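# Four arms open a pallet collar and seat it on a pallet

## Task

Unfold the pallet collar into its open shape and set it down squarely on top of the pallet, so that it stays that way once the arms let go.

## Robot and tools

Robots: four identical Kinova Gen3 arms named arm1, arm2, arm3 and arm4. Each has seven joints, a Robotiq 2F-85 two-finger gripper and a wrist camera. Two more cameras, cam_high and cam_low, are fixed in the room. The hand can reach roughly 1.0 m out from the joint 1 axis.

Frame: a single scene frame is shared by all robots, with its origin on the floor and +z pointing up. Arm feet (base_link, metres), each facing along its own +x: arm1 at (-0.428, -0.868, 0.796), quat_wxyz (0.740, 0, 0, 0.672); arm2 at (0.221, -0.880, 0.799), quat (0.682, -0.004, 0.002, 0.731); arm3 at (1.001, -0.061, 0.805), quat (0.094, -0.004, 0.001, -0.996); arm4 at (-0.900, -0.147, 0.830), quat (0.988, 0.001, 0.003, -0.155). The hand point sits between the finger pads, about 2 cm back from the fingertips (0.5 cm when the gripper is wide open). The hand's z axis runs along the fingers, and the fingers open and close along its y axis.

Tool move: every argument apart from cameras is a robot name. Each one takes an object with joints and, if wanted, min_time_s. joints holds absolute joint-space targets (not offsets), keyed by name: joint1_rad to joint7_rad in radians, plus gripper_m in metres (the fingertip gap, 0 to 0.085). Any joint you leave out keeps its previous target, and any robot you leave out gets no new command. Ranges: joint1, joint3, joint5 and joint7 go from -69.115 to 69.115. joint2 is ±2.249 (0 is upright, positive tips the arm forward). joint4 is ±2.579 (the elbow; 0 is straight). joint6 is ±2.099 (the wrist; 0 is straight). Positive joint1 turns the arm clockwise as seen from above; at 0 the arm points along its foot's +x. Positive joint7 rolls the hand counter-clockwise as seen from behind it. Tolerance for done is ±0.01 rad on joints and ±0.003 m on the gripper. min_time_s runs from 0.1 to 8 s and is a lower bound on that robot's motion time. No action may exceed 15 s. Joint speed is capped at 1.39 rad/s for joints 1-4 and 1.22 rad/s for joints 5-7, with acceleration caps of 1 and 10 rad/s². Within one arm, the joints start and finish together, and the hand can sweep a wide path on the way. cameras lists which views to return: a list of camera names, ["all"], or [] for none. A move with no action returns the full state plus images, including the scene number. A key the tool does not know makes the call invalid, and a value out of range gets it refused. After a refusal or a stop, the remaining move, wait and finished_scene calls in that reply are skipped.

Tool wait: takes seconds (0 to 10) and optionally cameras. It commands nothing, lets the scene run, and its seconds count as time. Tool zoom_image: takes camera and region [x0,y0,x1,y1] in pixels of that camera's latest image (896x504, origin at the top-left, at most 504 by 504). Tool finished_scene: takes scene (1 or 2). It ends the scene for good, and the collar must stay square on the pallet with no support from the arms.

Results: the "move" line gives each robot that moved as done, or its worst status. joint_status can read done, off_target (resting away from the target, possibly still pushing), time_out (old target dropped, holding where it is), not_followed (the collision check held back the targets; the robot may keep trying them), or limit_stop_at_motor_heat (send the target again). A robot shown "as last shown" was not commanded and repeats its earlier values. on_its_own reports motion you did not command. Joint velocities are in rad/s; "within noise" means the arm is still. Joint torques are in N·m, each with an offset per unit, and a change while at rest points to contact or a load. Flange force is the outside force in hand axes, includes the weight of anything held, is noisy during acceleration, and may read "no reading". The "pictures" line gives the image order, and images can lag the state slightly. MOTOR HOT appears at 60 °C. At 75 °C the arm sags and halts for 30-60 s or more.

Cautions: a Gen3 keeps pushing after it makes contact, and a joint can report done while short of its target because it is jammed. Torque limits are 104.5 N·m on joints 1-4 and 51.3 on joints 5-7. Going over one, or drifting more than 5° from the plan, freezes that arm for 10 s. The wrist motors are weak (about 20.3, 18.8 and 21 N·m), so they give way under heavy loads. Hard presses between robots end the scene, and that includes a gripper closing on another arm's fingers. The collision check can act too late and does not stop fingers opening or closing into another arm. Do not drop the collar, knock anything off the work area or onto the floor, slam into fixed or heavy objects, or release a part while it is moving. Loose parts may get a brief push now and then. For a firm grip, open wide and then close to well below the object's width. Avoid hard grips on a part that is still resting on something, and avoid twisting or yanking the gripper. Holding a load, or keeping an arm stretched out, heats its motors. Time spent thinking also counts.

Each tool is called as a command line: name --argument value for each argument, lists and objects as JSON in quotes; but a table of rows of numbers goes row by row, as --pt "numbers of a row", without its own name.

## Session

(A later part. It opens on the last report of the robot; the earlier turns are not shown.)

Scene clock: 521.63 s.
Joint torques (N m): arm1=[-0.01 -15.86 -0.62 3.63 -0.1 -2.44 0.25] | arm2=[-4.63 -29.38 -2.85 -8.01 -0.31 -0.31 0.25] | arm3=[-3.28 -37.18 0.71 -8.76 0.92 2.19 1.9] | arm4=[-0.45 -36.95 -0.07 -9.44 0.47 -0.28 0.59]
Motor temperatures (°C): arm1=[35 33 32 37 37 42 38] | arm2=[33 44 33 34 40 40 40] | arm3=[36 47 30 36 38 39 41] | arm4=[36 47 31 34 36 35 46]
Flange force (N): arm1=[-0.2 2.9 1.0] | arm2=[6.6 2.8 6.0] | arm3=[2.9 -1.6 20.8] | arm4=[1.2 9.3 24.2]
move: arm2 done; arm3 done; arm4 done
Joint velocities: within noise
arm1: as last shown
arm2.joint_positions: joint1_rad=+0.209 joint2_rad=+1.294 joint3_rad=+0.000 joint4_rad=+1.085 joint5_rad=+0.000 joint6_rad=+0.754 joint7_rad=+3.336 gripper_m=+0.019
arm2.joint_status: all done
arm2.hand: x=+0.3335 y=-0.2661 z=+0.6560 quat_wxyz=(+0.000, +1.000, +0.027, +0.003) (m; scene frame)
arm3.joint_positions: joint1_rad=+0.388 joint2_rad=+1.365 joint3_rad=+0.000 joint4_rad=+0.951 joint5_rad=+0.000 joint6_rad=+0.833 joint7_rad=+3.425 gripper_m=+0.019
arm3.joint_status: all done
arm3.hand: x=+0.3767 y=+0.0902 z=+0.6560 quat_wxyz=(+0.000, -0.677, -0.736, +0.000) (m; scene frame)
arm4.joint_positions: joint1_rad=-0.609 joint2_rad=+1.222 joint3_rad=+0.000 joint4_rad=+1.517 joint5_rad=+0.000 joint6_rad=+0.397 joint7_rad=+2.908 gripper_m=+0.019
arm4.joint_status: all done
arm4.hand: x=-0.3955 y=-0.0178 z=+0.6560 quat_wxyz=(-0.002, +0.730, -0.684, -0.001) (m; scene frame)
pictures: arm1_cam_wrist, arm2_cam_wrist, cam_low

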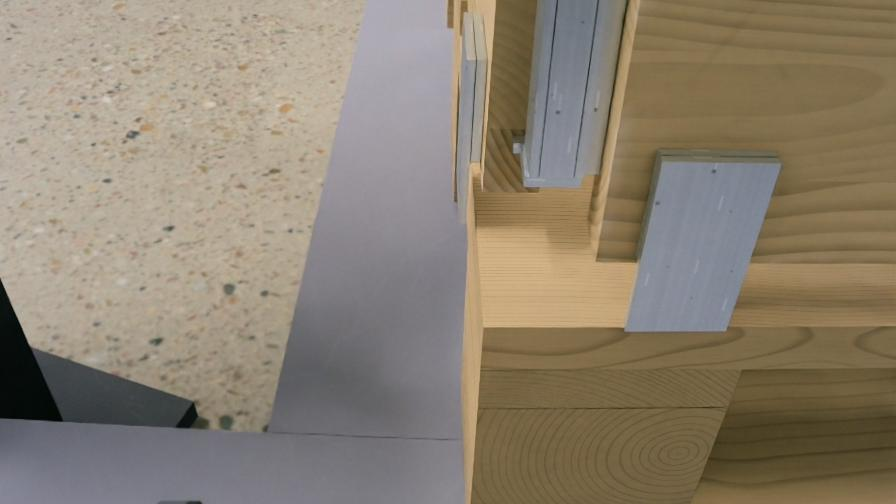

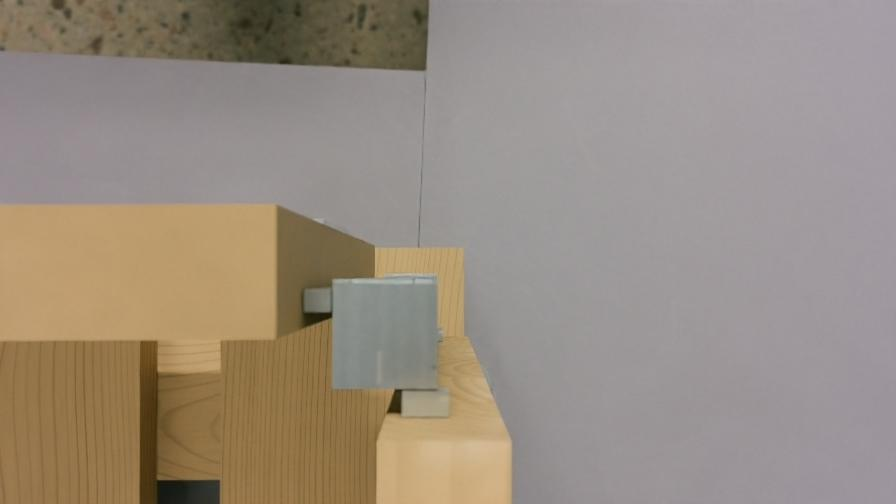

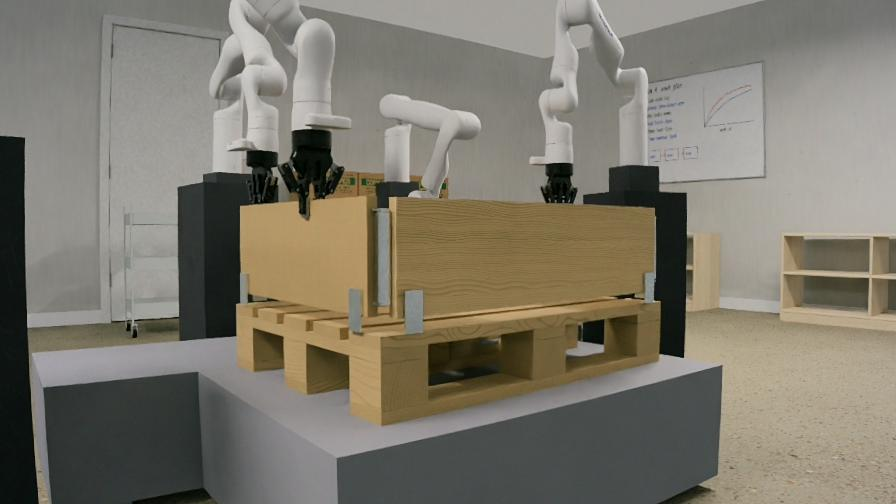

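move --arm2 '{"joints":{"joint2_rad":1.3018,"joint4_rad":1.0805,"joint6_rad":0.7511},"min_time_s":1.5}' --arm3 '{"joints":{"joint2_rad":1.3731,"joint4_rad":0.9463,"joint6_rad":0.8300},"min_time_s":1.5}' --arm4 '{"joints":{"joint2_rad":1.2304,"joint4_rad":1.5116,"joint6_rad":0.3933},"min_time_s":1.5}' --cameras '["arm1_cam_wrist","cam_low"]'

zoom_image --camera "cam_low" --region '[340, 310, 440, 360]'

zoom_image --camera "arm1_cam_wrist" --region '[430, 100, 800, 350]'

Scene clock: 536.83 s.
Joint torques (N m): arm1=[-0.12 -15.87 -0.65 3.58 -0.1 -2.39 0.29] | arm2=[-3.59 -27.98 -1.85 -6.58 0.05 0.44 0.21] | arm3=[-1.3 -36.92 2.54 -8.35 1.6 2.59 1.9] | arm4=[-1.91 -36.02 -2.31 -8.13 -0.29 0.47 0.42]
Motor temperatures (°C): arm1=[35 33 32 37 37 42 38] | arm2=[33 44 33 34 40 40 40] | arm3=[36 47 30 36 38 39 41] | arm4=[36 47 31 34 36 35 46]
Flange force (N): arm1=[-0.3 3.1 0.7] | arm2=[5.5 0.4 5.3] | arm3=[0.0 -2.6 21.0] | arm4=[3.9 6.8 24.2]
move: arm2 done; arm3 done; arm4 done
Joint velocities: within noise
arm1: as last shown
arm2.joint_positions: joint1_rad=+0.209 joint2_rad=+1.302 joint3_rad=+0.000 joint4_rad=+1.081 joint5_rad=+0.000 joint6_rad=+0.751 joint7_rad=+3.336 gripper_m=+0.019
arm2.joint_status: all done
arm2.hand: x=+0.3336 y=-0.2660 z=+0.6520 quat_wxyz=(+0.000, +1.000, +0.027, +0.003) (m; scene frame)
arm3.joint_positions: joint1_rad=+0.388 joint2_rad=+1.373 joint3_rad=+0.000 joint4_rad=+0.946 joint5_rad=+0.000 joint6_rad=+0.830 joint7_rad=+3.425 gripper_m=+0.019
arm3.joint_status: all done
arm3.hand: x=+0.3767 y=+0.0902 z=+0.6520 quat_wxyz=(+0.000, -0.677, -0.736, +0.000) (m; scene frame)
arm4.joint_positions: joint1_rad=-0.609 joint2_rad=+1.230 joint3_rad=+0.000 joint4_rad=+1.512 joint5_rad=+0.000 joint6_rad=+0.393 joint7_rad=+2.908 gripper_m=+0.019
arm4.joint_status: all done
arm4.hand: x=-0.3954 y=-0.0177 z=+0.6521 quat_wxyz=(-0.002, +0.730, -0.684, -0.001) (m; scene frame)
pictures: arm1_cam_wrist, cam_low

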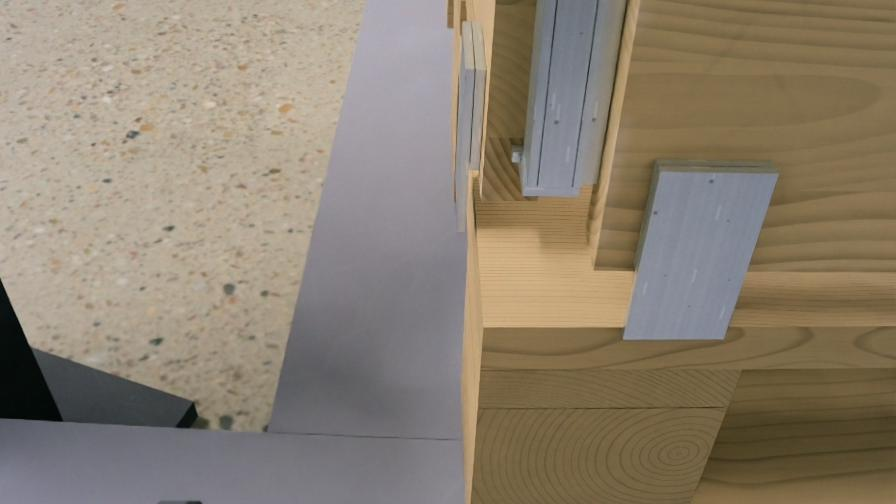

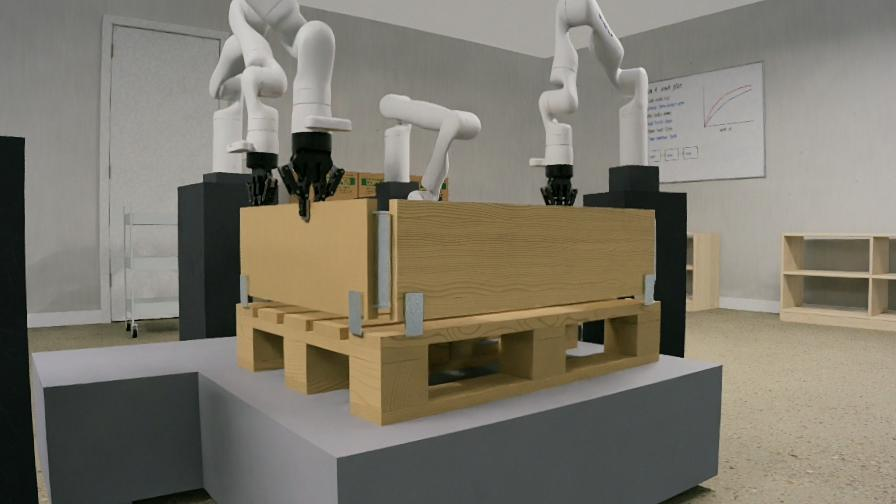

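Scaled by 5.040 from the camera's 896x504 image, which has a finer 1280x720 frame.

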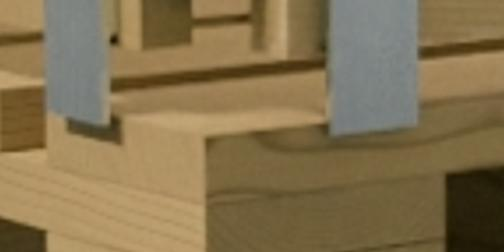

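Scaled by 1.362 from the camera's 896x504 image, which has a finer 1280x720 frame.

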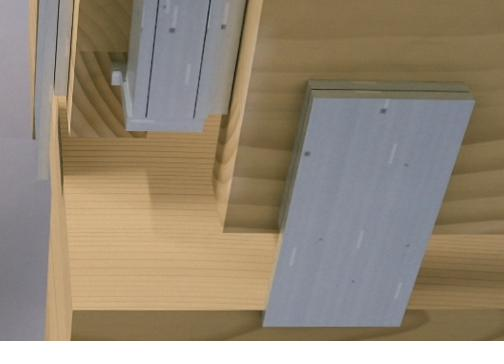

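move --arm2 '{"joints":{"joint2_rad":1.3099,"joint4_rad":1.0759,"joint6_rad":0.7477},"min_time_s":1.5}' --arm3 '{"joints":{"joint2_rad":1.3812,"joint4_rad":0.9411,"joint6_rad":0.8271},"min_time_s":1.5}' --arm4 '{"joints":{"joint2_rad":1.2393,"joint4_rad":1.5067,"joint6_rad":0.3895},"min_time_s":1.5}' --cameras '["arm1_cam_wrist","arm2_cam_wrist"]'

zoom_image --camera "arm2_cam_wrist" --region '[250, 190, 530, 450]'

zoom_image --camera "arm1_cam_wrist" --region '[430, 150, 530, 350]'

Scene clock: 540.03 s.
Joint torques (N m): arm1=[-0.03 -15.86 -0.57 3.62 -0.1 -2.4 0.31] | arm2=[-3.5 -27.96 -1.81 -6.55 0.11 0.44 0.25] | arm3=[-1.19 -37.11 2.55 -8.41 1.67 2.53 1.89] | arm4=[-1.94 -36.04 -2.36 -8.1 -0.34 0.45 0.39]
Motor temperatures (°C): arm1=[35 33 32 37 37 42 38] | arm2=[33 44 33 34 40 40 40] | arm3=[36 47 30 36 38 39 41] | arm4=[36 47 31 34 36 35 46]
Flange force (N): arm1=[-0.3 2.8 0.9] | arm2=[5.3 0.4 5.2] | arm3=[-0.1 -2.7 21.2] | arm4=[4.1 6.9 24.1]
move: arm2 done; arm3 done; arm4 done
Joint velocities: within noise
arm1: as last shown
arm2.joint_positions: joint1_rad=+0.209 joint2_rad=+1.310 joint3_rad=+0.000 joint4_rad=+1.076 joint5_rad=+0.000 joint6_rad=+0.748 joint7_rad=+3.336 gripper_m=+0.019
arm2.joint_status: all done
arm2.hand: x=+0.3336 y=-0.2659 z=+0.6480 quat_wxyz=(+0.000, +1.000, +0.027, +0.003) (m; scene frame)
arm3.joint_positions: joint1_rad=+0.388 joint2_rad=+1.381 joint3_rad=+0.000 joint4_rad=+0.941 joint5_rad=+0.000 joint6_rad=+0.827 joint7_rad=+3.425 gripper_m=+0.019
arm3.joint_status: all done
arm3.hand: x=+0.3766 y=+0.0902 z=+0.6480 quat_wxyz=(+0.000, -0.677, -0.736, +0.000) (m; scene frame)
arm4.joint_positions: joint1_rad=-0.609 joint2_rad=+1.239 joint3_rad=+0.000 joint4_rad=+1.507 joint5_rad=+0.000 joint6_rad=+0.390 joint7_rad=+2.908 gripper_m=+0.019
arm4.joint_status: all done
arm4.hand: x=-0.3954 y=-0.0177 z=+0.6481 quat_wxyz=(-0.002, +0.730, -0.684, -0.001) (m; scene frame)
pictures: arm1_cam_wrist, arm2_cam_wrist

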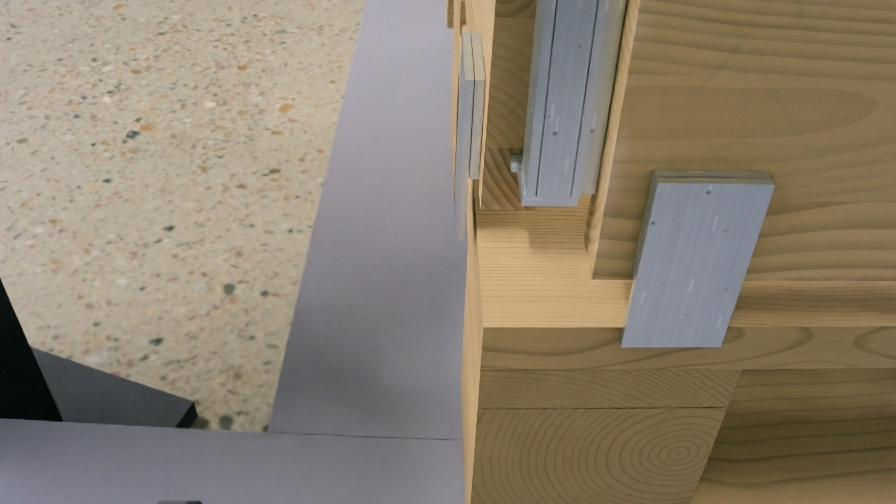

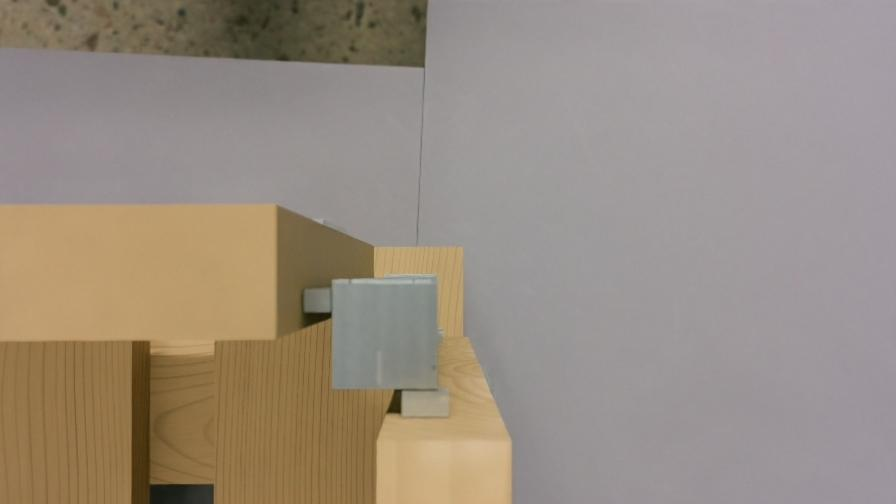

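Scaled by 1.800 from the camera's 896x504 image, which has a finer 1280x720 frame.

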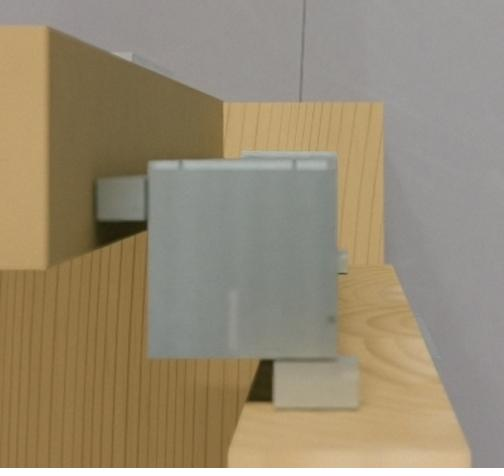

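Scaled by 2.520 from the camera's 896x504 image, which has a finer 1280x720 frame.

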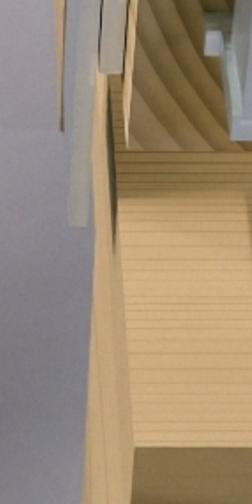

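move --arm2 '{"joints":{"joint2_rad":1.3199,"joint4_rad":1.0701,"joint6_rad":0.7434},"min_time_s":1.8}' --arm3 '{"joints":{"joint2_rad":1.3912,"joint4_rad":0.9346,"joint6_rad":0.8236},"min_time_s":1.8}' --arm4 '{"joints":{"joint2_rad":1.2503,"joint4_rad":1.5004,"joint6_rad":0.3847},"min_time_s":1.8}'

Scene clock: 544.33 s.
Joint torques (N m): arm1=[-0.08 -15.92 -0.71 3.66 -0.1 -2.39 0.26] | arm2=[-3.52 -27.97 -1.73 -6.48 0.11 0.46 0.24] | arm3=[-1.21 -37.05 2.44 -8.35 1.7 2.49 1.83] | arm4=[-1.91 -36.03 -2.38 -8 -0.36 0.46 0.37]
Motor temperatures (°C): arm1=[35 33 32 37 37 42 38] | arm2=[33 44 33 34 40 40 40] | arm3=[36 47 30 36 38 39 41] | arm4=[36 47 31 34 36 35 46]
Flange force (N): arm1=[-0.5 3.2 0.9] | arm2=[5.3 0.3 5.3] | arm3=[0.0 -2.9 21.1] | arm4=[4.0 6.9 24.0]
move: arm2 done; arm3 done; arm4 done
Joint velocities: within noise
arm1: as last shown
arm2.joint_positions: joint1_rad=+0.209 joint2_rad=+1.320 joint3_rad=+0.000 joint4_rad=+1.070 joint5_rad=+0.000 joint6_rad=+0.743 joint7_rad=+3.336 gripper_m=+0.019
arm2.joint_status: all done
arm2.hand: x=+0.3336 y=-0.2659 z=+0.6430 quat_wxyz=(+0.000, +1.000, +0.027, +0.003) (m; scene frame)
arm3.joint_positions: joint1_rad=+0.388 joint2_rad=+1.391 joint3_rad=+0.000 joint4_rad=+0.935 joint5_rad=+0.000 joint6_rad=+0.824 joint7_rad=+3.425 gripper_m=+0.019
arm3.joint_status: all done
arm3.hand: x=+0.3765 y=+0.0902 z=+0.6430 quat_wxyz=(+0.000, -0.677, -0.736, +0.000) (m; scene frame)
arm4.joint_positions: joint1_rad=-0.609 joint2_rad=+1.250 joint3_rad=+0.000 joint4_rad=+1.500 joint5_rad=+0.000 joint6_rad=+0.385 joint7_rad=+2.908 gripper_m=+0.019
arm4.joint_status: all done
arm4.hand: x=-0.3952 y=-0.0176 z=+0.6431 quat_wxyz=(-0.002, +0.730, -0.684, -0.001) (m; scene frame)
pictures: none

move --arm2 '{"joints":{"joint2_rad":1.3299,"joint4_rad":1.0643,"joint6_rad":0.7392},"min_time_s":1.8}' --arm3 '{"joints":{"joint2_rad":1.4013,"joint4_rad":0.9280,"joint6_rad":0.8201},"min_time_s":1.8}' --arm4 '{"joints":{"joint2_rad":1.2614,"joint4_rad":1.4942,"joint6_rad":0.3798},"min_time_s":1.8}' --cameras '["arm1_cam_wrist","arm2_cam_wrist","cam_low"]'

zoom_image --camera "cam_low" --region '[320, 260, 460, 360]'

zoom_image --camera "arm1_cam_wrist" --region '[430, 150, 800, 400]'

Scene clock: 547.77 s.
Joint torques (N m): arm1=[-0.11 -15.82 -0.62 3.51 -0.12 -2.45 0.25] | arm2=[-3.39 -27.97 -1.68 -6.48 0.15 0.45 0.24] | arm3=[-1.17 -37.1 2.5 -8.24 1.63 2.45 1.83] | arm4=[-1.94 -36.04 -2.46 -7.88 -0.4 0.45 0.34]
Motor temperatures (°C): arm1=[35 33 32 37 37 42 38] | arm2=[33 44 33 34 40 40 40] | arm3=[36 47 30 36 38 39 41] | arm4=[36 47 31 34 36 35 46]
Flange force (N): arm1=[0.0 3.1 0.7] | arm2=[5.1 0.4 5.2] | arm3=[0.2 -3.5 21.2] | arm4=[4.1 6.7 23.9]
move: arm2 done; arm3 done; arm4 done
Joint velocities: within noise
arm1: as last shown
arm2.joint_positions: joint1_rad=+0.209 joint2_rad=+1.330 joint3_rad=+0.000 joint4_rad=+1.064 joint5_rad=+0.000 joint6_rad=+0.739 joint7_rad=+3.336 gripper_m=+0.019
arm2.joint_status: all done
arm2.hand: x=+0.3337 y=-0.2658 z=+0.6380 quat_wxyz=(+0.000, +1.000, +0.027, +0.003) (m; scene frame)
arm3.joint_positions: joint1_rad=+0.388 joint2_rad=+1.401 joint3_rad=+0.000 joint4_rad=+0.928 joint5_rad=+0.000 joint6_rad=+0.820 joint7_rad=+3.425 gripper_m=+0.019
arm3.joint_status: all done
arm3.hand: x=+0.3765 y=+0.0902 z=+0.6381 quat_wxyz=(+0.000, -0.677, -0.736, +0.000) (m; scene frame)
arm4.joint_positions: joint1_rad=-0.609 joint2_rad=+1.261 joint3_rad=+0.000 joint4_rad=+1.494 joint5_rad=+0.000 joint6_rad=+0.380 joint7_rad=+2.908 gripper_m=+0.019
arm4.joint_status: all done
arm4.hand: x=-0.3952 y=-0.0176 z=+0.6381 quat_wxyz=(-0.002, +0.730, -0.684, -0.001) (m; scene frame)
pictures: arm1_cam_wrist, arm2_cam_wrist, cam_low

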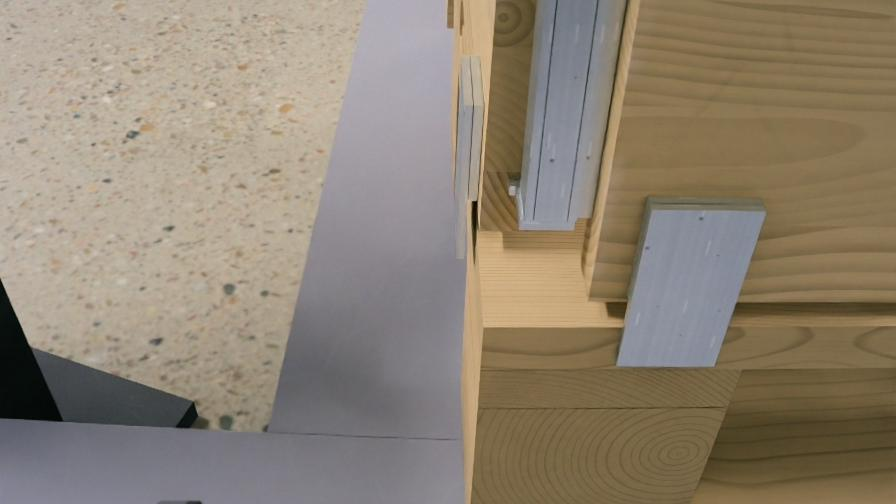

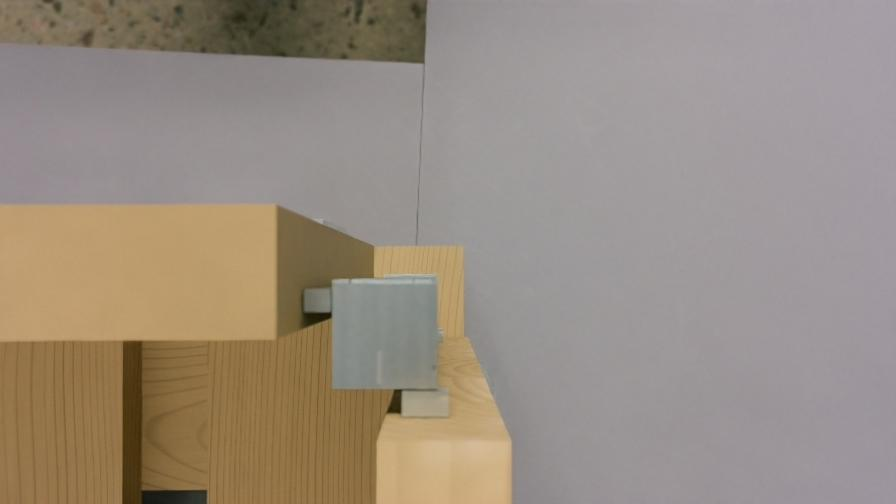

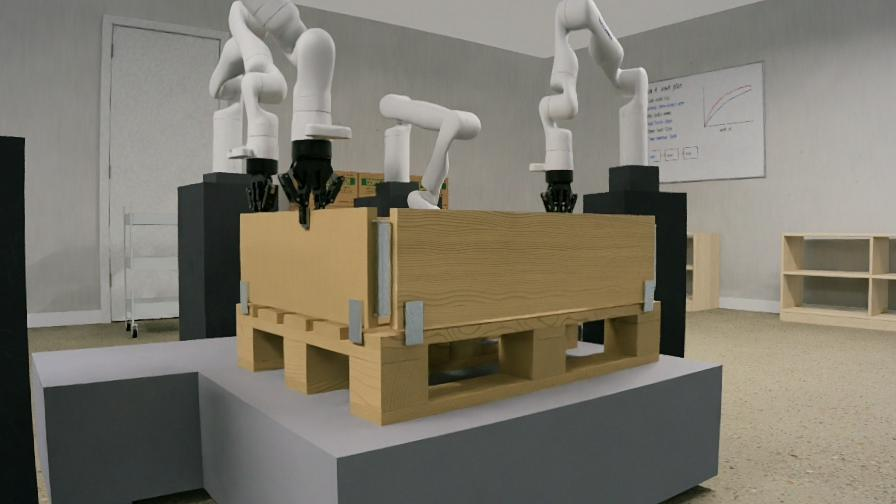

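Scaled by 3.600 from the camera's 896x504 image, which has a finer 1280x720 frame.

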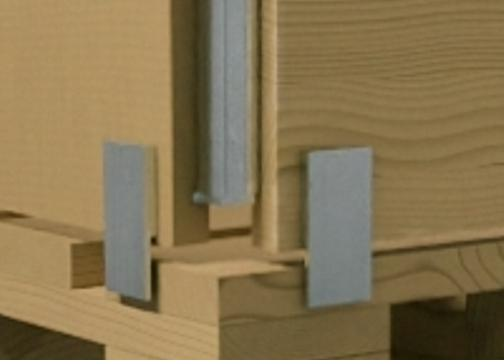

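Scaled by 1.362 from the camera's 896x504 image, which has a finer 1280x720 frame.

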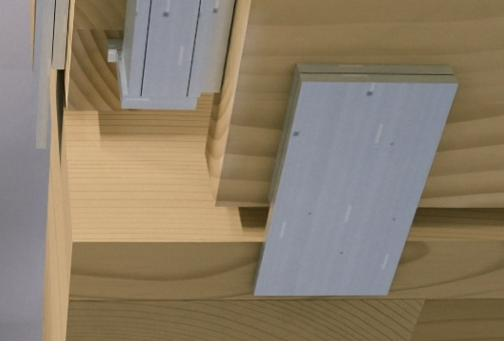

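move --arm2 '{"joints":{"joint2_rad":1.3399,"joint4_rad":1.0585,"joint6_rad":0.7350},"min_time_s":2}' --arm3 '{"joints":{"joint2_rad":1.4114,"joint4_rad":0.9215,"joint6_rad":0.8165},"min_time_s":2}' --arm4 '{"joints":{"joint2_rad":1.2724,"joint4_rad":1.4880,"joint6_rad":0.3750},"min_time_s":2}'

Scene clock: 551.40 s.
Joint torques (N m): arm1=[-0.02 -15.84 -0.69 3.6 -0.1 -2.44 0.21] | arm2=[-3.35 -27.92 -1.6 -6.39 0.16 0.44 0.22] | arm3=[-1.28 -36.87 2.57 -8.18 1.72 2.54 1.85] | arm4=[-2.06 -36.05 -2.6 -7.73 -0.43 0.45 0.31]
Motor temperatures (°C): arm1=[35 33 32 37 37 42 38] | arm2=[33 44 33 34 40 40 40] | arm3=[36 47 30 36 38 39 41] | arm4=[36 47 31 34 36 35 46]
Flange force (N): arm1=[-0.1 3.0 0.9] | arm2=[5.1 0.2 5.1] | arm3=[0.1 -2.8 20.9] | arm4=[4.3 6.3 23.9]
move: arm2 done; arm3 done; arm4 done
Joint velocities: within noise
arm1: as last shown
arm2.joint_positions: joint1_rad=+0.209 joint2_rad=+1.340 joint3_rad=+0.000 joint4_rad=+1.058 joint5_rad=+0.000 joint6_rad=+0.735 joint7_rad=+3.336 gripper_m=+0.019
arm2.joint_status: all done
arm2.hand: x=+0.3337 y=-0.2659 z=+0.6330 quat_wxyz=(+0.000, +1.000, +0.027, +0.003) (m; scene frame)
arm3.joint_positions: joint1_rad=+0.388 joint2_rad=+1.411 joint3_rad=+0.000 joint4_rad=+0.921 joint5_rad=+0.000 joint6_rad=+0.817 joint7_rad=+3.425 gripper_m=+0.019
arm3.joint_status: all done
arm3.hand: x=+0.3766 y=+0.0902 z=+0.6330 quat_wxyz=(+0.000, -0.677, -0.736, +0.000) (m; scene frame)
arm4.joint_positions: joint1_rad=-0.609 joint2_rad=+1.272 joint3_rad=+0.000 joint4_rad=+1.488 joint5_rad=+0.000 joint6_rad=+0.375 joint7_rad=+2.908 gripper_m=+0.019
arm4.joint_status: all done
arm4.hand: x=-0.3953 y=-0.0176 z=+0.6331 quat_wxyz=(-0.002, +0.730, -0.684, -0.001) (m; scene frame)
pictures: none

move --arm2 '{"joints":{"joint2_rad":1.3460,"joint4_rad":1.0550,"joint6_rad":0.7324},"min_time_s":1.5}' --arm3 '{"joints":{"joint2_rad":1.4175,"joint4_rad":0.9176,"joint6_rad":0.8143},"min_time_s":1.5}' --arm4 '{"joints":{"joint2_rad":1.2790,"joint4_rad":1.4843,"joint6_rad":0.3721},"min_time_s":1.5}'

Scene clock: 553.63 s.
Joint torques (N m): arm1=[-0.05 -15.87 -0.72 3.65 -0.13 -2.44 0.25] | arm2=[-3.07 -28.98 -1.32 -6.72 0.3 0.44 0.25] | arm3=[-0.72 -34.16 2.87 -7.83 1.78 2.04 1.91] | arm4=[-2.09 -35.97 -2.63 -7.72 -0.47 0.45 0.29]
Motor temperatures (°C): arm1=[35 33 32 37 37 42 38] | arm2=[33 44 33 34 40 40 40] | arm3=[36 47 30 36 38 39 41] | arm4=[36 47 31 34 36 35 46]
Flange force (N): arm1=[-0.3 3.2 1.1] | arm2=[4.6 0.1 6.8] | arm3=[-1.4 -1.2 15.4] | arm4=[4.5 6.6 23.6]
move: arm2 done; arm3 done; arm4 done
Joint velocities: within noise
arm1: as last shown
arm2.joint_positions: joint1_rad=+0.209 joint2_rad=+1.346 joint3_rad=+0.000 joint4_rad=+1.055 joint5_rad=+0.000 joint6_rad=+0.732 joint7_rad=+3.336 gripper_m=+0.019
arm2.joint_status: all done
arm2.hand: x=+0.3337 y=-0.2659 z=+0.6300 quat_wxyz=(+0.000, +1.000, +0.027, +0.003) (m; scene frame)
arm3.joint_positions: joint1_rad=+0.388 joint2_rad=+1.417 joint3_rad=+0.000 joint4_rad=+0.918 joint5_rad=+0.000 joint6_rad=+0.814 joint7_rad=+3.425 gripper_m=+0.019
arm3.joint_status: all done
arm3.hand: x=+0.3766 y=+0.0902 z=+0.6300 quat_wxyz=(+0.000, -0.677, -0.736, +0.000) (m; scene frame)
arm4.joint_positions: joint1_rad=-0.609 joint2_rad=+1.279 joint3_rad=+0.000 joint4_rad=+1.484 joint5_rad=+0.000 joint6_rad=+0.372 joint7_rad=+2.908 gripper_m=+0.019
arm4.joint_status: all done
arm4.hand: x=-0.3953 y=-0.0176 z=+0.6301 quat_wxyz=(-0.002, +0.730, -0.684, -0.001) (m; scene frame)
pictures: none

move --arm2 '{"joints":{"joint2_rad":1.3490,"joint4_rad":1.0533,"joint6_rad":0.7311},"min_time_s":1}' --arm3 '{"joints":{"joint2_rad":1.4205,"joint4_rad":0.9157,"joint6_rad":0.8132},"min_time_s":1}' --arm4 '{"joints":{"joint2_rad":1.2823,"joint4_rad":1.4824,"joint6_rad":0.3707},"min_time_s":1}' --cameras '["arm1_cam_wrist","cam_low"]'

zoom_image --camera "cam_low" --region '[340, 300, 440, 360]'

zoom_image --camera "arm1_cam_wrist" --region '[430, 150, 800, 400]'

Scene clock: 560.70 s.
Joint torques (N m): arm1=[0 -15.89 -0.69 3.65 -0.12 -2.39 0.25] | arm2=[-5.58 -29.32 -3.5 -6.8 -0.55 0.46 0.17] | arm3=[-1.87 -30.61 1.56 -7.44 1.15 1.39 1.82] | arm4=[-2.26 -27.4 -2.93 -5.82 -0.51 0.47 0.21]
Motor temperatures (°C): arm1=[35 33 32 37 37 42 38] | arm2=[33 44 33 34 40 40 40] | arm3=[36 47 30 36 38 39 41] | arm4=[36 46 31 34 36 35 46]
Flange force (N): arm1=[-0.4 3.0 0.9] | arm2=[8.7 0.8 7.4] | arm3=[-0.5 2.0 8.2] | arm4=[4.9 6.5 7.0]
move: arm2 done; arm3 done; arm4 done
Joint velocities: within noise
arm1.joint_positions: joint1_rad=-0.116 joint2_rad=+1.863 joint3_rad=+0.000 joint4_rad=+1.983 joint5_rad=+0.000 joint6_rad=-1.577 joint7_rad=-1.571 gripper_m=+0.085
arm1.joint_status: not commanded
arm1.hand: x=-0.4120 y=-0.4294 z=+0.5194 quat_wxyz=(+0.302, -0.635, -0.647, -0.296) (m; scene frame)
arm2.joint_positions: joint1_rad=+0.209 joint2_rad=+1.349 joint3_rad=+0.000 joint4_rad=+1.053 joint5_rad=+0.000 joint6_rad=+0.731 joint7_rad=+3.336 gripper_m=+0.019
arm2.joint_status: all done
arm2.hand: x=+0.3337 y=-0.2659 z=+0.6285 quat_wxyz=(+0.000, +1.000, +0.027, +0.003) (m; scene frame)
arm3.joint_positions: joint1_rad=+0.388 joint2_rad=+1.421 joint3_rad=+0.000 joint4_rad=+0.916 joint5_rad=+0.000 joint6_rad=+0.813 joint7_rad=+3.425 gripper_m=+0.019
arm3.joint_status: all done
arm3.hand: x=+0.3766 y=+0.0902 z=+0.6285 quat_wxyz=(+0.000, -0.677, -0.736, +0.000) (m; scene frame)
arm4.joint_positions: joint1_rad=-0.609 joint2_rad=+1.282 joint3_rad=+0.000 joint4_rad=+1.482 joint5_rad=+0.000 joint6_rad=+0.371 joint7_rad=+2.908 gripper_m=+0.019
arm4.joint_status: all done
arm4.hand: x=-0.3954 y=-0.0176 z=+0.6286 quat_wxyz=(-0.002, +0.730, -0.684, -0.001) (m; scene frame)
pictures: arm1_cam_wrist, cam_low

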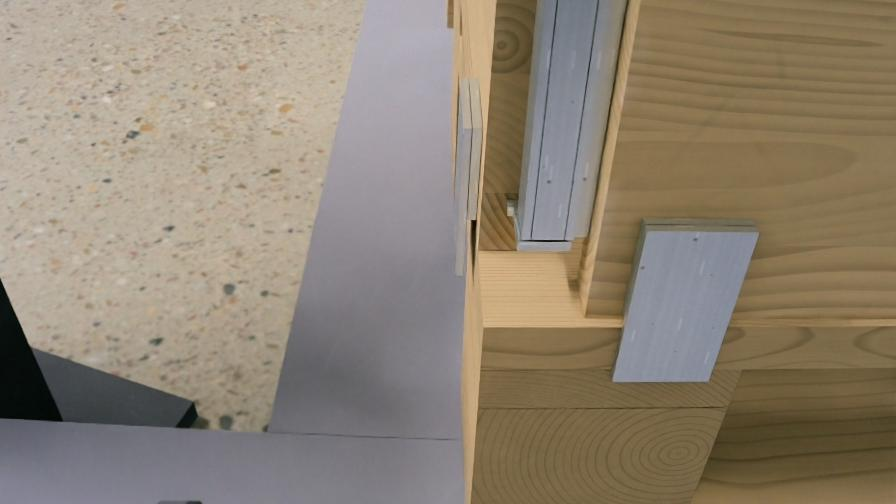

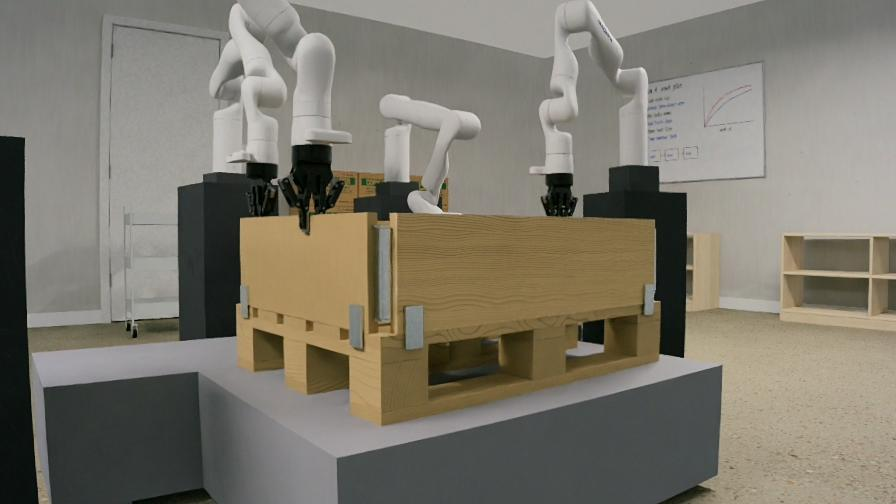

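Scaled by 5.040 from the camera's 896x504 image, which has a finer 1280x720 frame.

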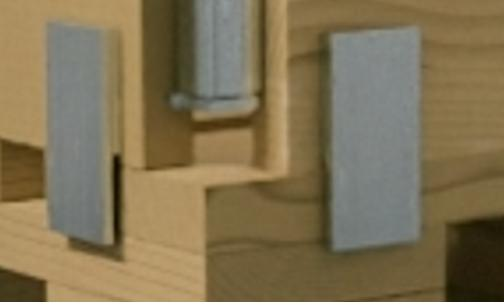

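Scaled by 1.362 from the camera's 896x504 image, which has a finer 1280x720 frame.

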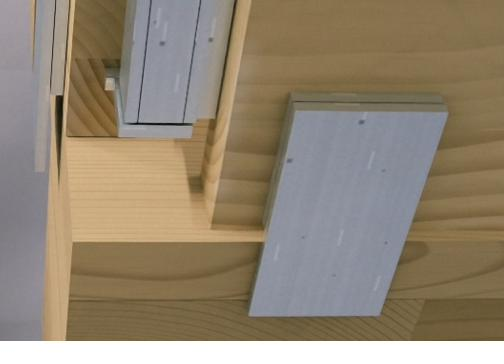

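move --arm2 '{"joints":{"joint2_rad":1.3520,"joint4_rad":1.0516,"joint6_rad":0.7298},"min_time_s":1}' --arm3 '{"joints":{"joint2_rad":1.4235,"joint4_rad":0.9137,"joint6_rad":0.8122},"min_time_s":1}' --arm4 '{"joints":{"joint2_rad":1.2857,"joint4_rad":1.4805,"joint6_rad":0.3692},"min_time_s":1}'

Scene clock: 563.23 s.
Joint torques (N m): arm1=[-0.11 -15.89 -0.66 3.65 -0.06 -2.42 0.26] | arm2=[-4.95 -17.25 -3.31 -3.59 -0.36 -0.27 0.2] | arm3=[-0.33 -25.53 2.72 -6.91 1.62 0.19 1.78] | arm4=[0.54 -15.17 -0.18 -4.2 0.09 -0.45 0.27]
Motor temperatures (°C): arm1=[35 33 32 37 37 42 38] | arm2=[33 44 33 34 40 40 40] | arm3=[36 47 30 36 38 39 41] | arm4=[36 46 31 34 36 35 46]
Flange force (N): arm1=[-0.4 3.0 1.0] | arm2=[7.2 2.7 -13.7] | arm3=[-3.7 4.3 -2.2] | arm4=[-0.2 9.2 -18.9]
move: arm2 done; arm3 done; arm4 done
Joint velocities: within noise
arm1: as last shown
arm2.joint_positions: joint1_rad=+0.209 joint2_rad=+1.352 joint3_rad=+0.000 joint4_rad=+1.052 joint5_rad=+0.000 joint6_rad=+0.730 joint7_rad=+3.336 gripper_m=+0.019
arm2.joint_status: all done
arm2.hand: x=+0.3337 y=-0.2660 z=+0.6270 quat_wxyz=(+0.000, +1.000, +0.027, +0.003) (m; scene frame)
arm3.joint_positions: joint1_rad=+0.388 joint2_rad=+1.423 joint3_rad=+0.000 joint4_rad=+0.914 joint5_rad=+0.000 joint6_rad=+0.812 joint7_rad=+3.425 gripper_m=+0.019
arm3.joint_status: all done
arm3.hand: x=+0.3766 y=+0.0902 z=+0.6270 quat_wxyz=(+0.000, -0.677, -0.736, +0.000) (m; scene frame)
arm4.joint_positions: joint1_rad=-0.609 joint2_rad=+1.286 joint3_rad=+0.000 joint4_rad=+1.480 joint5_rad=+0.000 joint6_rad=+0.369 joint7_rad=+2.908 gripper_m=+0.019
arm4.joint_status: all done
arm4.hand: x=-0.3954 y=-0.0176 z=+0.6271 quat_wxyz=(-0.002, +0.730, -0.684, -0.001) (m; scene frame)
pictures: none

move --cameras '["arm1_cam_wrist","arm2_cam_wrist","cam_low"]'

zoom_image --camera "arm1_cam_wrist" --region '[430, 150, 800, 400]'

zoom_image --camera "cam_low" --region '[225, 270, 325, 350]'

zoom_image --camera "cam_low" --region '[340, 300, 440, 360]'

zoom_image --camera "cam_low" --region '[580, 260, 680, 340]'

Scene clock: 564.77 s.
Joint torques (N m): arm1=[-0.13 -15.85 -0.6 3.54 -0.12 -2.41 0.23] | arm2=[-5.01 -17.12 -3.36 -3.55 -0.39 -0.29 0.22] | arm3=[-0.27 -25.5 2.7 -6.87 1.68 0.19 1.82] | arm4=[0.54 -14.9 -0.16 -4.13 0.09 -0.44 0.27]
Motor temperatures (°C): arm1=[35 33 32 37 37 42 38] | arm2=[33 44 33 34 40 40 40] | arm3=[36 47 30 36 38 39 41] | arm4=[36 46 31 34 36 35 46]
Flange force (N): arm1=[-0.1 3.0 0.6] | arm2=[7.2 2.7 -13.9] | arm3=[-3.8 4.1 -2.2] | arm4=[-0.2 9.2 -19.4]
Joint velocities: within noise
arm1.joint_positions: joint1_rad=-0.116 joint2_rad=+1.863 joint3_rad=+0.000 joint4_rad=+1.983 joint5_rad=+0.000 joint6_rad=-1.577 joint7_rad=-1.571 gripper_m=+0.085
arm1.joint_status: not commanded
arm1.hand: x=-0.4120 y=-0.4294 z=+0.5194 quat_wxyz=(+0.302, -0.635, -0.647, -0.296) (m; scene frame)
arm2.joint_positions: joint1_rad=+0.209 joint2_rad=+1.352 joint3_rad=+0.000 joint4_rad=+1.052 joint5_rad=+0.000 joint6_rad=+0.730 joint7_rad=+3.336 gripper_m=+0.019
arm2.joint_status: all done
arm2.hand: x=+0.3337 y=-0.2660 z=+0.6270 quat_wxyz=(+0.000, +1.000, +0.027, +0.003) (m; scene frame)
arm3.joint_positions: joint1_rad=+0.388 joint2_rad=+1.423 joint3_rad=+0.000 joint4_rad=+0.914 joint5_rad=+0.000 joint6_rad=+0.812 joint7_rad=+3.425 gripper_m=+0.019
arm3.joint_status: all done
arm3.hand: x=+0.3766 y=+0.0902 z=+0.6270 quat_wxyz=(+0.000, -0.677, -0.736, +0.000) (m; scene frame)
arm4.joint_positions: joint1_rad=-0.609 joint2_rad=+1.286 joint3_rad=+0.000 joint4_rad=+1.480 joint5_rad=+0.000 joint6_rad=+0.369 joint7_rad=+2.908 gripper_m=+0.019
arm4.joint_status: all done
arm4.hand: x=-0.3954 y=-0.0176 z=+0.6271 quat_wxyz=(-0.002, +0.730, -0.684, -0.001) (m; scene frame)
pictures: arm1_cam_wrist, arm2_cam_wrist, cam_low

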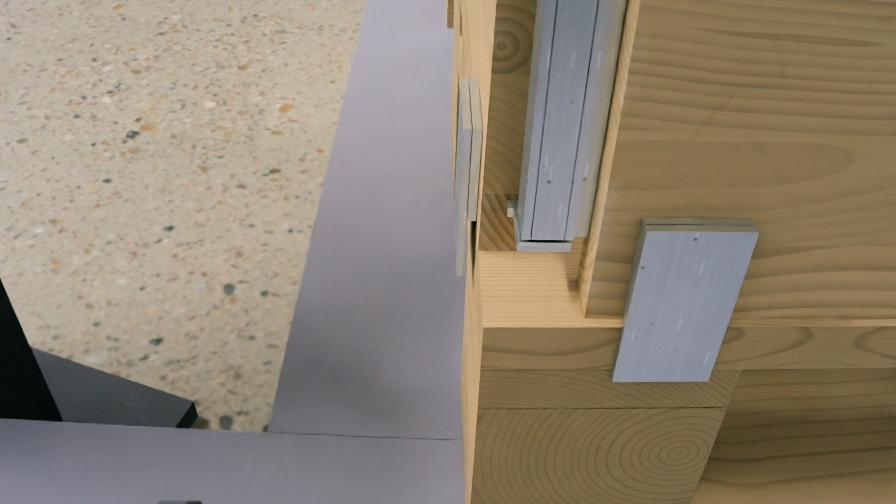

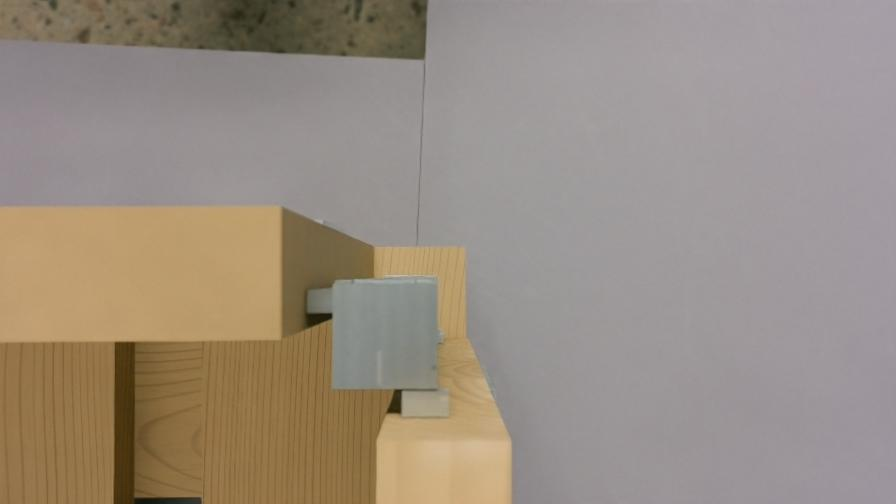

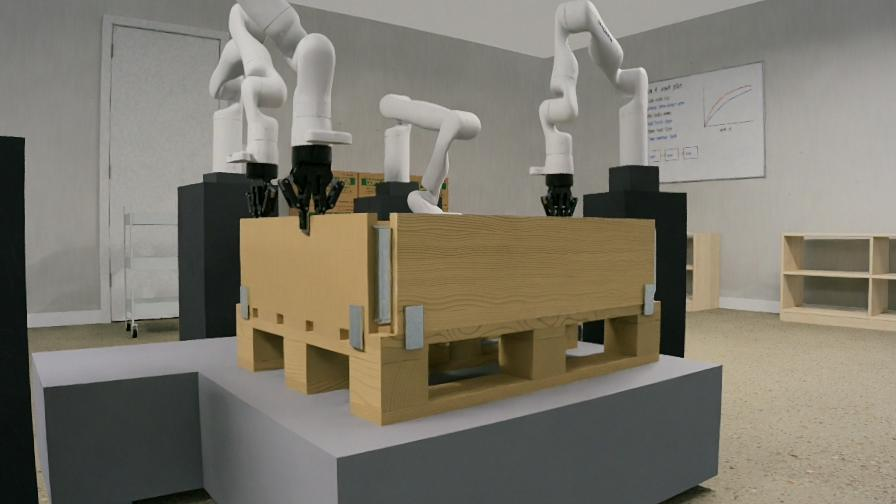

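Scaled by 1.362 from the camera's 896x504 image, which has a finer 1280x720 frame.

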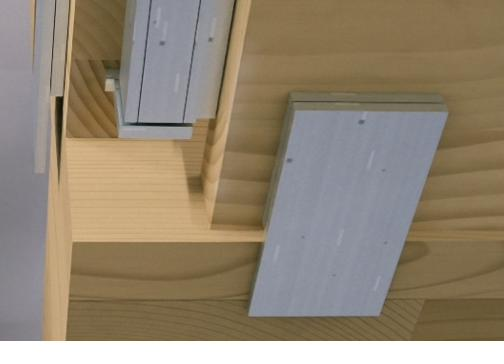

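Scaled by 5.040 from the camera's 896x504 image, which has a finer 1280x720 frame.

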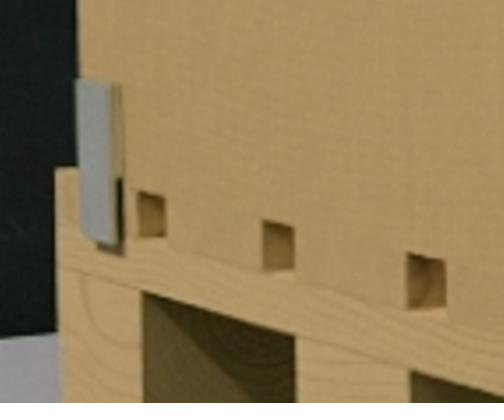

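Scaled by 5.040 from the camera's 896x504 image, which has a finer 1280x720 frame.

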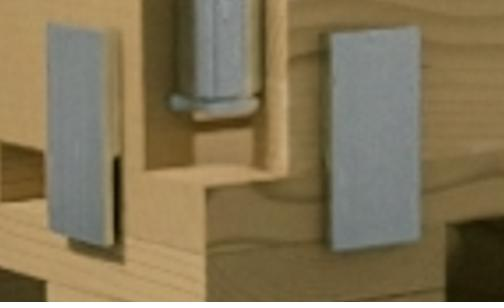

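Scaled by 5.040 from the camera's 896x504 image, which has a finer 1280x720 frame.

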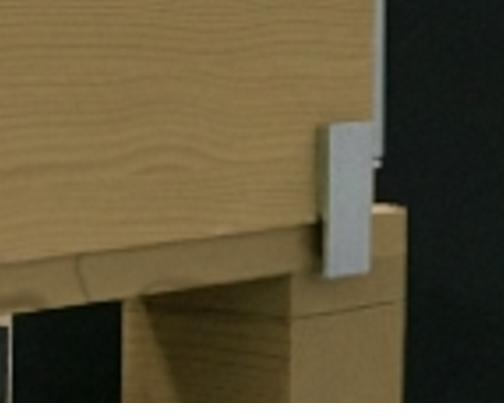

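move --arm2 '{"joints":{"joint2_rad":1.3496,"joint4_rad":1.0530,"joint6_rad":0.7308},"min_time_s":1}' --arm4 '{"joints":{"joint2_rad":1.2839,"joint4_rad":1.4815,"joint6_rad":0.3700},"min_time_s":1}'

Scene clock: 569.17 s.
Joint torques (N m): arm1=[-0.03 -15.93 -0.63 3.65 -0.07 -2.44 0.28] | arm2=[-4.82 -28.46 -2.91 -6.37 -0.31 0.45 0.22] | arm3=[-0.12 -25.52 2.79 -6.67 1.65 0.38 1.79] | arm4=[-0.06 -26.45 -0.61 -5.57 -0.02 0.41 0.27]
Motor temperatures (°C): arm1=[35 33 32 37 37 42 38] | arm2=[33 44 33 34 40 40 40] | arm3=[36 46 30 36 38 39 41] | arm4=[36 46 31 34 36 35 46]
Flange force (N): arm1=[-0.4 2.9 1.1] | arm2=[7.6 -0.2 6.2] | arm3=[-3.8 3.5 -1.8] | arm4=[0.6 7.2 5.2]
move: arm2 done; arm4 done
Joint velocities: within noise
arm1, arm3: as last shown
arm2.joint_positions: joint1_rad=+0.209 joint2_rad=+1.350 joint3_rad=+0.000 joint4_rad=+1.053 joint5_rad=+0.000 joint6_rad=+0.731 joint7_rad=+3.336 gripper_m=+0.019
arm2.joint_status: all done
arm2.hand: x=+0.3337 y=-0.2660 z=+0.6282 quat_wxyz=(+0.000, +1.000, +0.027, +0.003) (m; scene frame)
arm4.joint_positions: joint1_rad=-0.609 joint2_rad=+1.284 joint3_rad=+0.000 joint4_rad=+1.482 joint5_rad=+0.000 joint6_rad=+0.370 joint7_rad=+2.908 gripper_m=+0.019
arm4.joint_status: all done
arm4.hand: x=-0.3954 y=-0.0176 z=+0.6279 quat_wxyz=(-0.002, +0.730, -0.684, -0.001) (m; scene frame)
pictures: none

move --arm2 '{"joints":{"gripper_m":0.032}}' --arm3 '{"joints":{"gripper_m":0.032}}' --arm4 '{"joints":{"gripper_m":0.032}}' --cameras '["arm1_cam_wrist"]'

Scene clock: 570.80 s.
Joint torques (N m): arm1=[-0.07 -15.99 -0.62 3.57 -0.09 -2.42 0.29] | arm2=[0.32 -26.96 0.71 -6.62 0.44 0.06 -0.25] | arm3=[-1.05 -25.02 2.06 -6.59 0.58 0.32 0.39] | arm4=[0.54 -23.11 0.53 -5.28 -0.05 0.04 -0.17]
Motor temperatures (°C): arm1=[35 33 32 37 37 42 38] | arm2=[33 44 33 34 40 40 40] | arm3=[36 46 30 36 38 39 41] | arm4=[36 46 31 34 36 35 46]
Flange force (N): arm1=[-0.5 3.0 0.8] | arm2=[-0.4 1.0 2.5] | arm3=[-0.4 4.9 -2.8] | arm4=[0.5 7.9 -2.2]
move: arm2 done; arm3 done; arm4 done
Joint velocities: within noise
arm1: as last shown
arm2.joint_positions: joint1_rad=+0.209 joint2_rad=+1.350 joint3_rad=+0.000 joint4_rad=+1.053 joint5_rad=+0.000 joint6_rad=+0.731 joint7_rad=+3.336 gripper_m=+0.032
arm2.joint_status: all done
arm2.hand: x=+0.3337 y=-0.2660 z=+0.6282 quat_wxyz=(+0.000, +1.000, +0.027, +0.003) (m; scene frame)
arm3.joint_positions: joint1_rad=+0.388 joint2_rad=+1.424 joint3_rad=+0.000 joint4_rad=+0.914 joint5_rad=+0.000 joint6_rad=+0.812 joint7_rad=+3.425 gripper_m=+0.032
arm3.joint_status: all done
arm3.hand: x=+0.3767 y=+0.0902 z=+0.6270 quat_wxyz=(+0.000, -0.677, -0.736, +0.000) (m; scene frame)
arm4.joint_positions: joint1_rad=-0.609 joint2_rad=+1.284 joint3_rad=+0.000 joint4_rad=+1.482 joint5_rad=+0.000 joint6_rad=+0.370 joint7_rad=+2.908 gripper_m=+0.032
arm4.joint_status: all done
arm4.hand: x=-0.3954 y=-0.0176 z=+0.6279 quat_wxyz=(-0.002, +0.730, -0.684, -0.001) (m; scene frame)
pictures: arm1_cam_wrist

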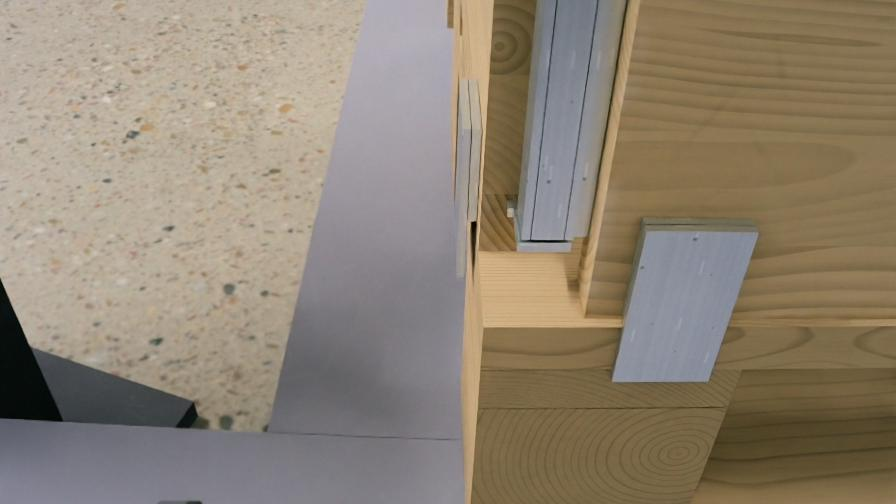

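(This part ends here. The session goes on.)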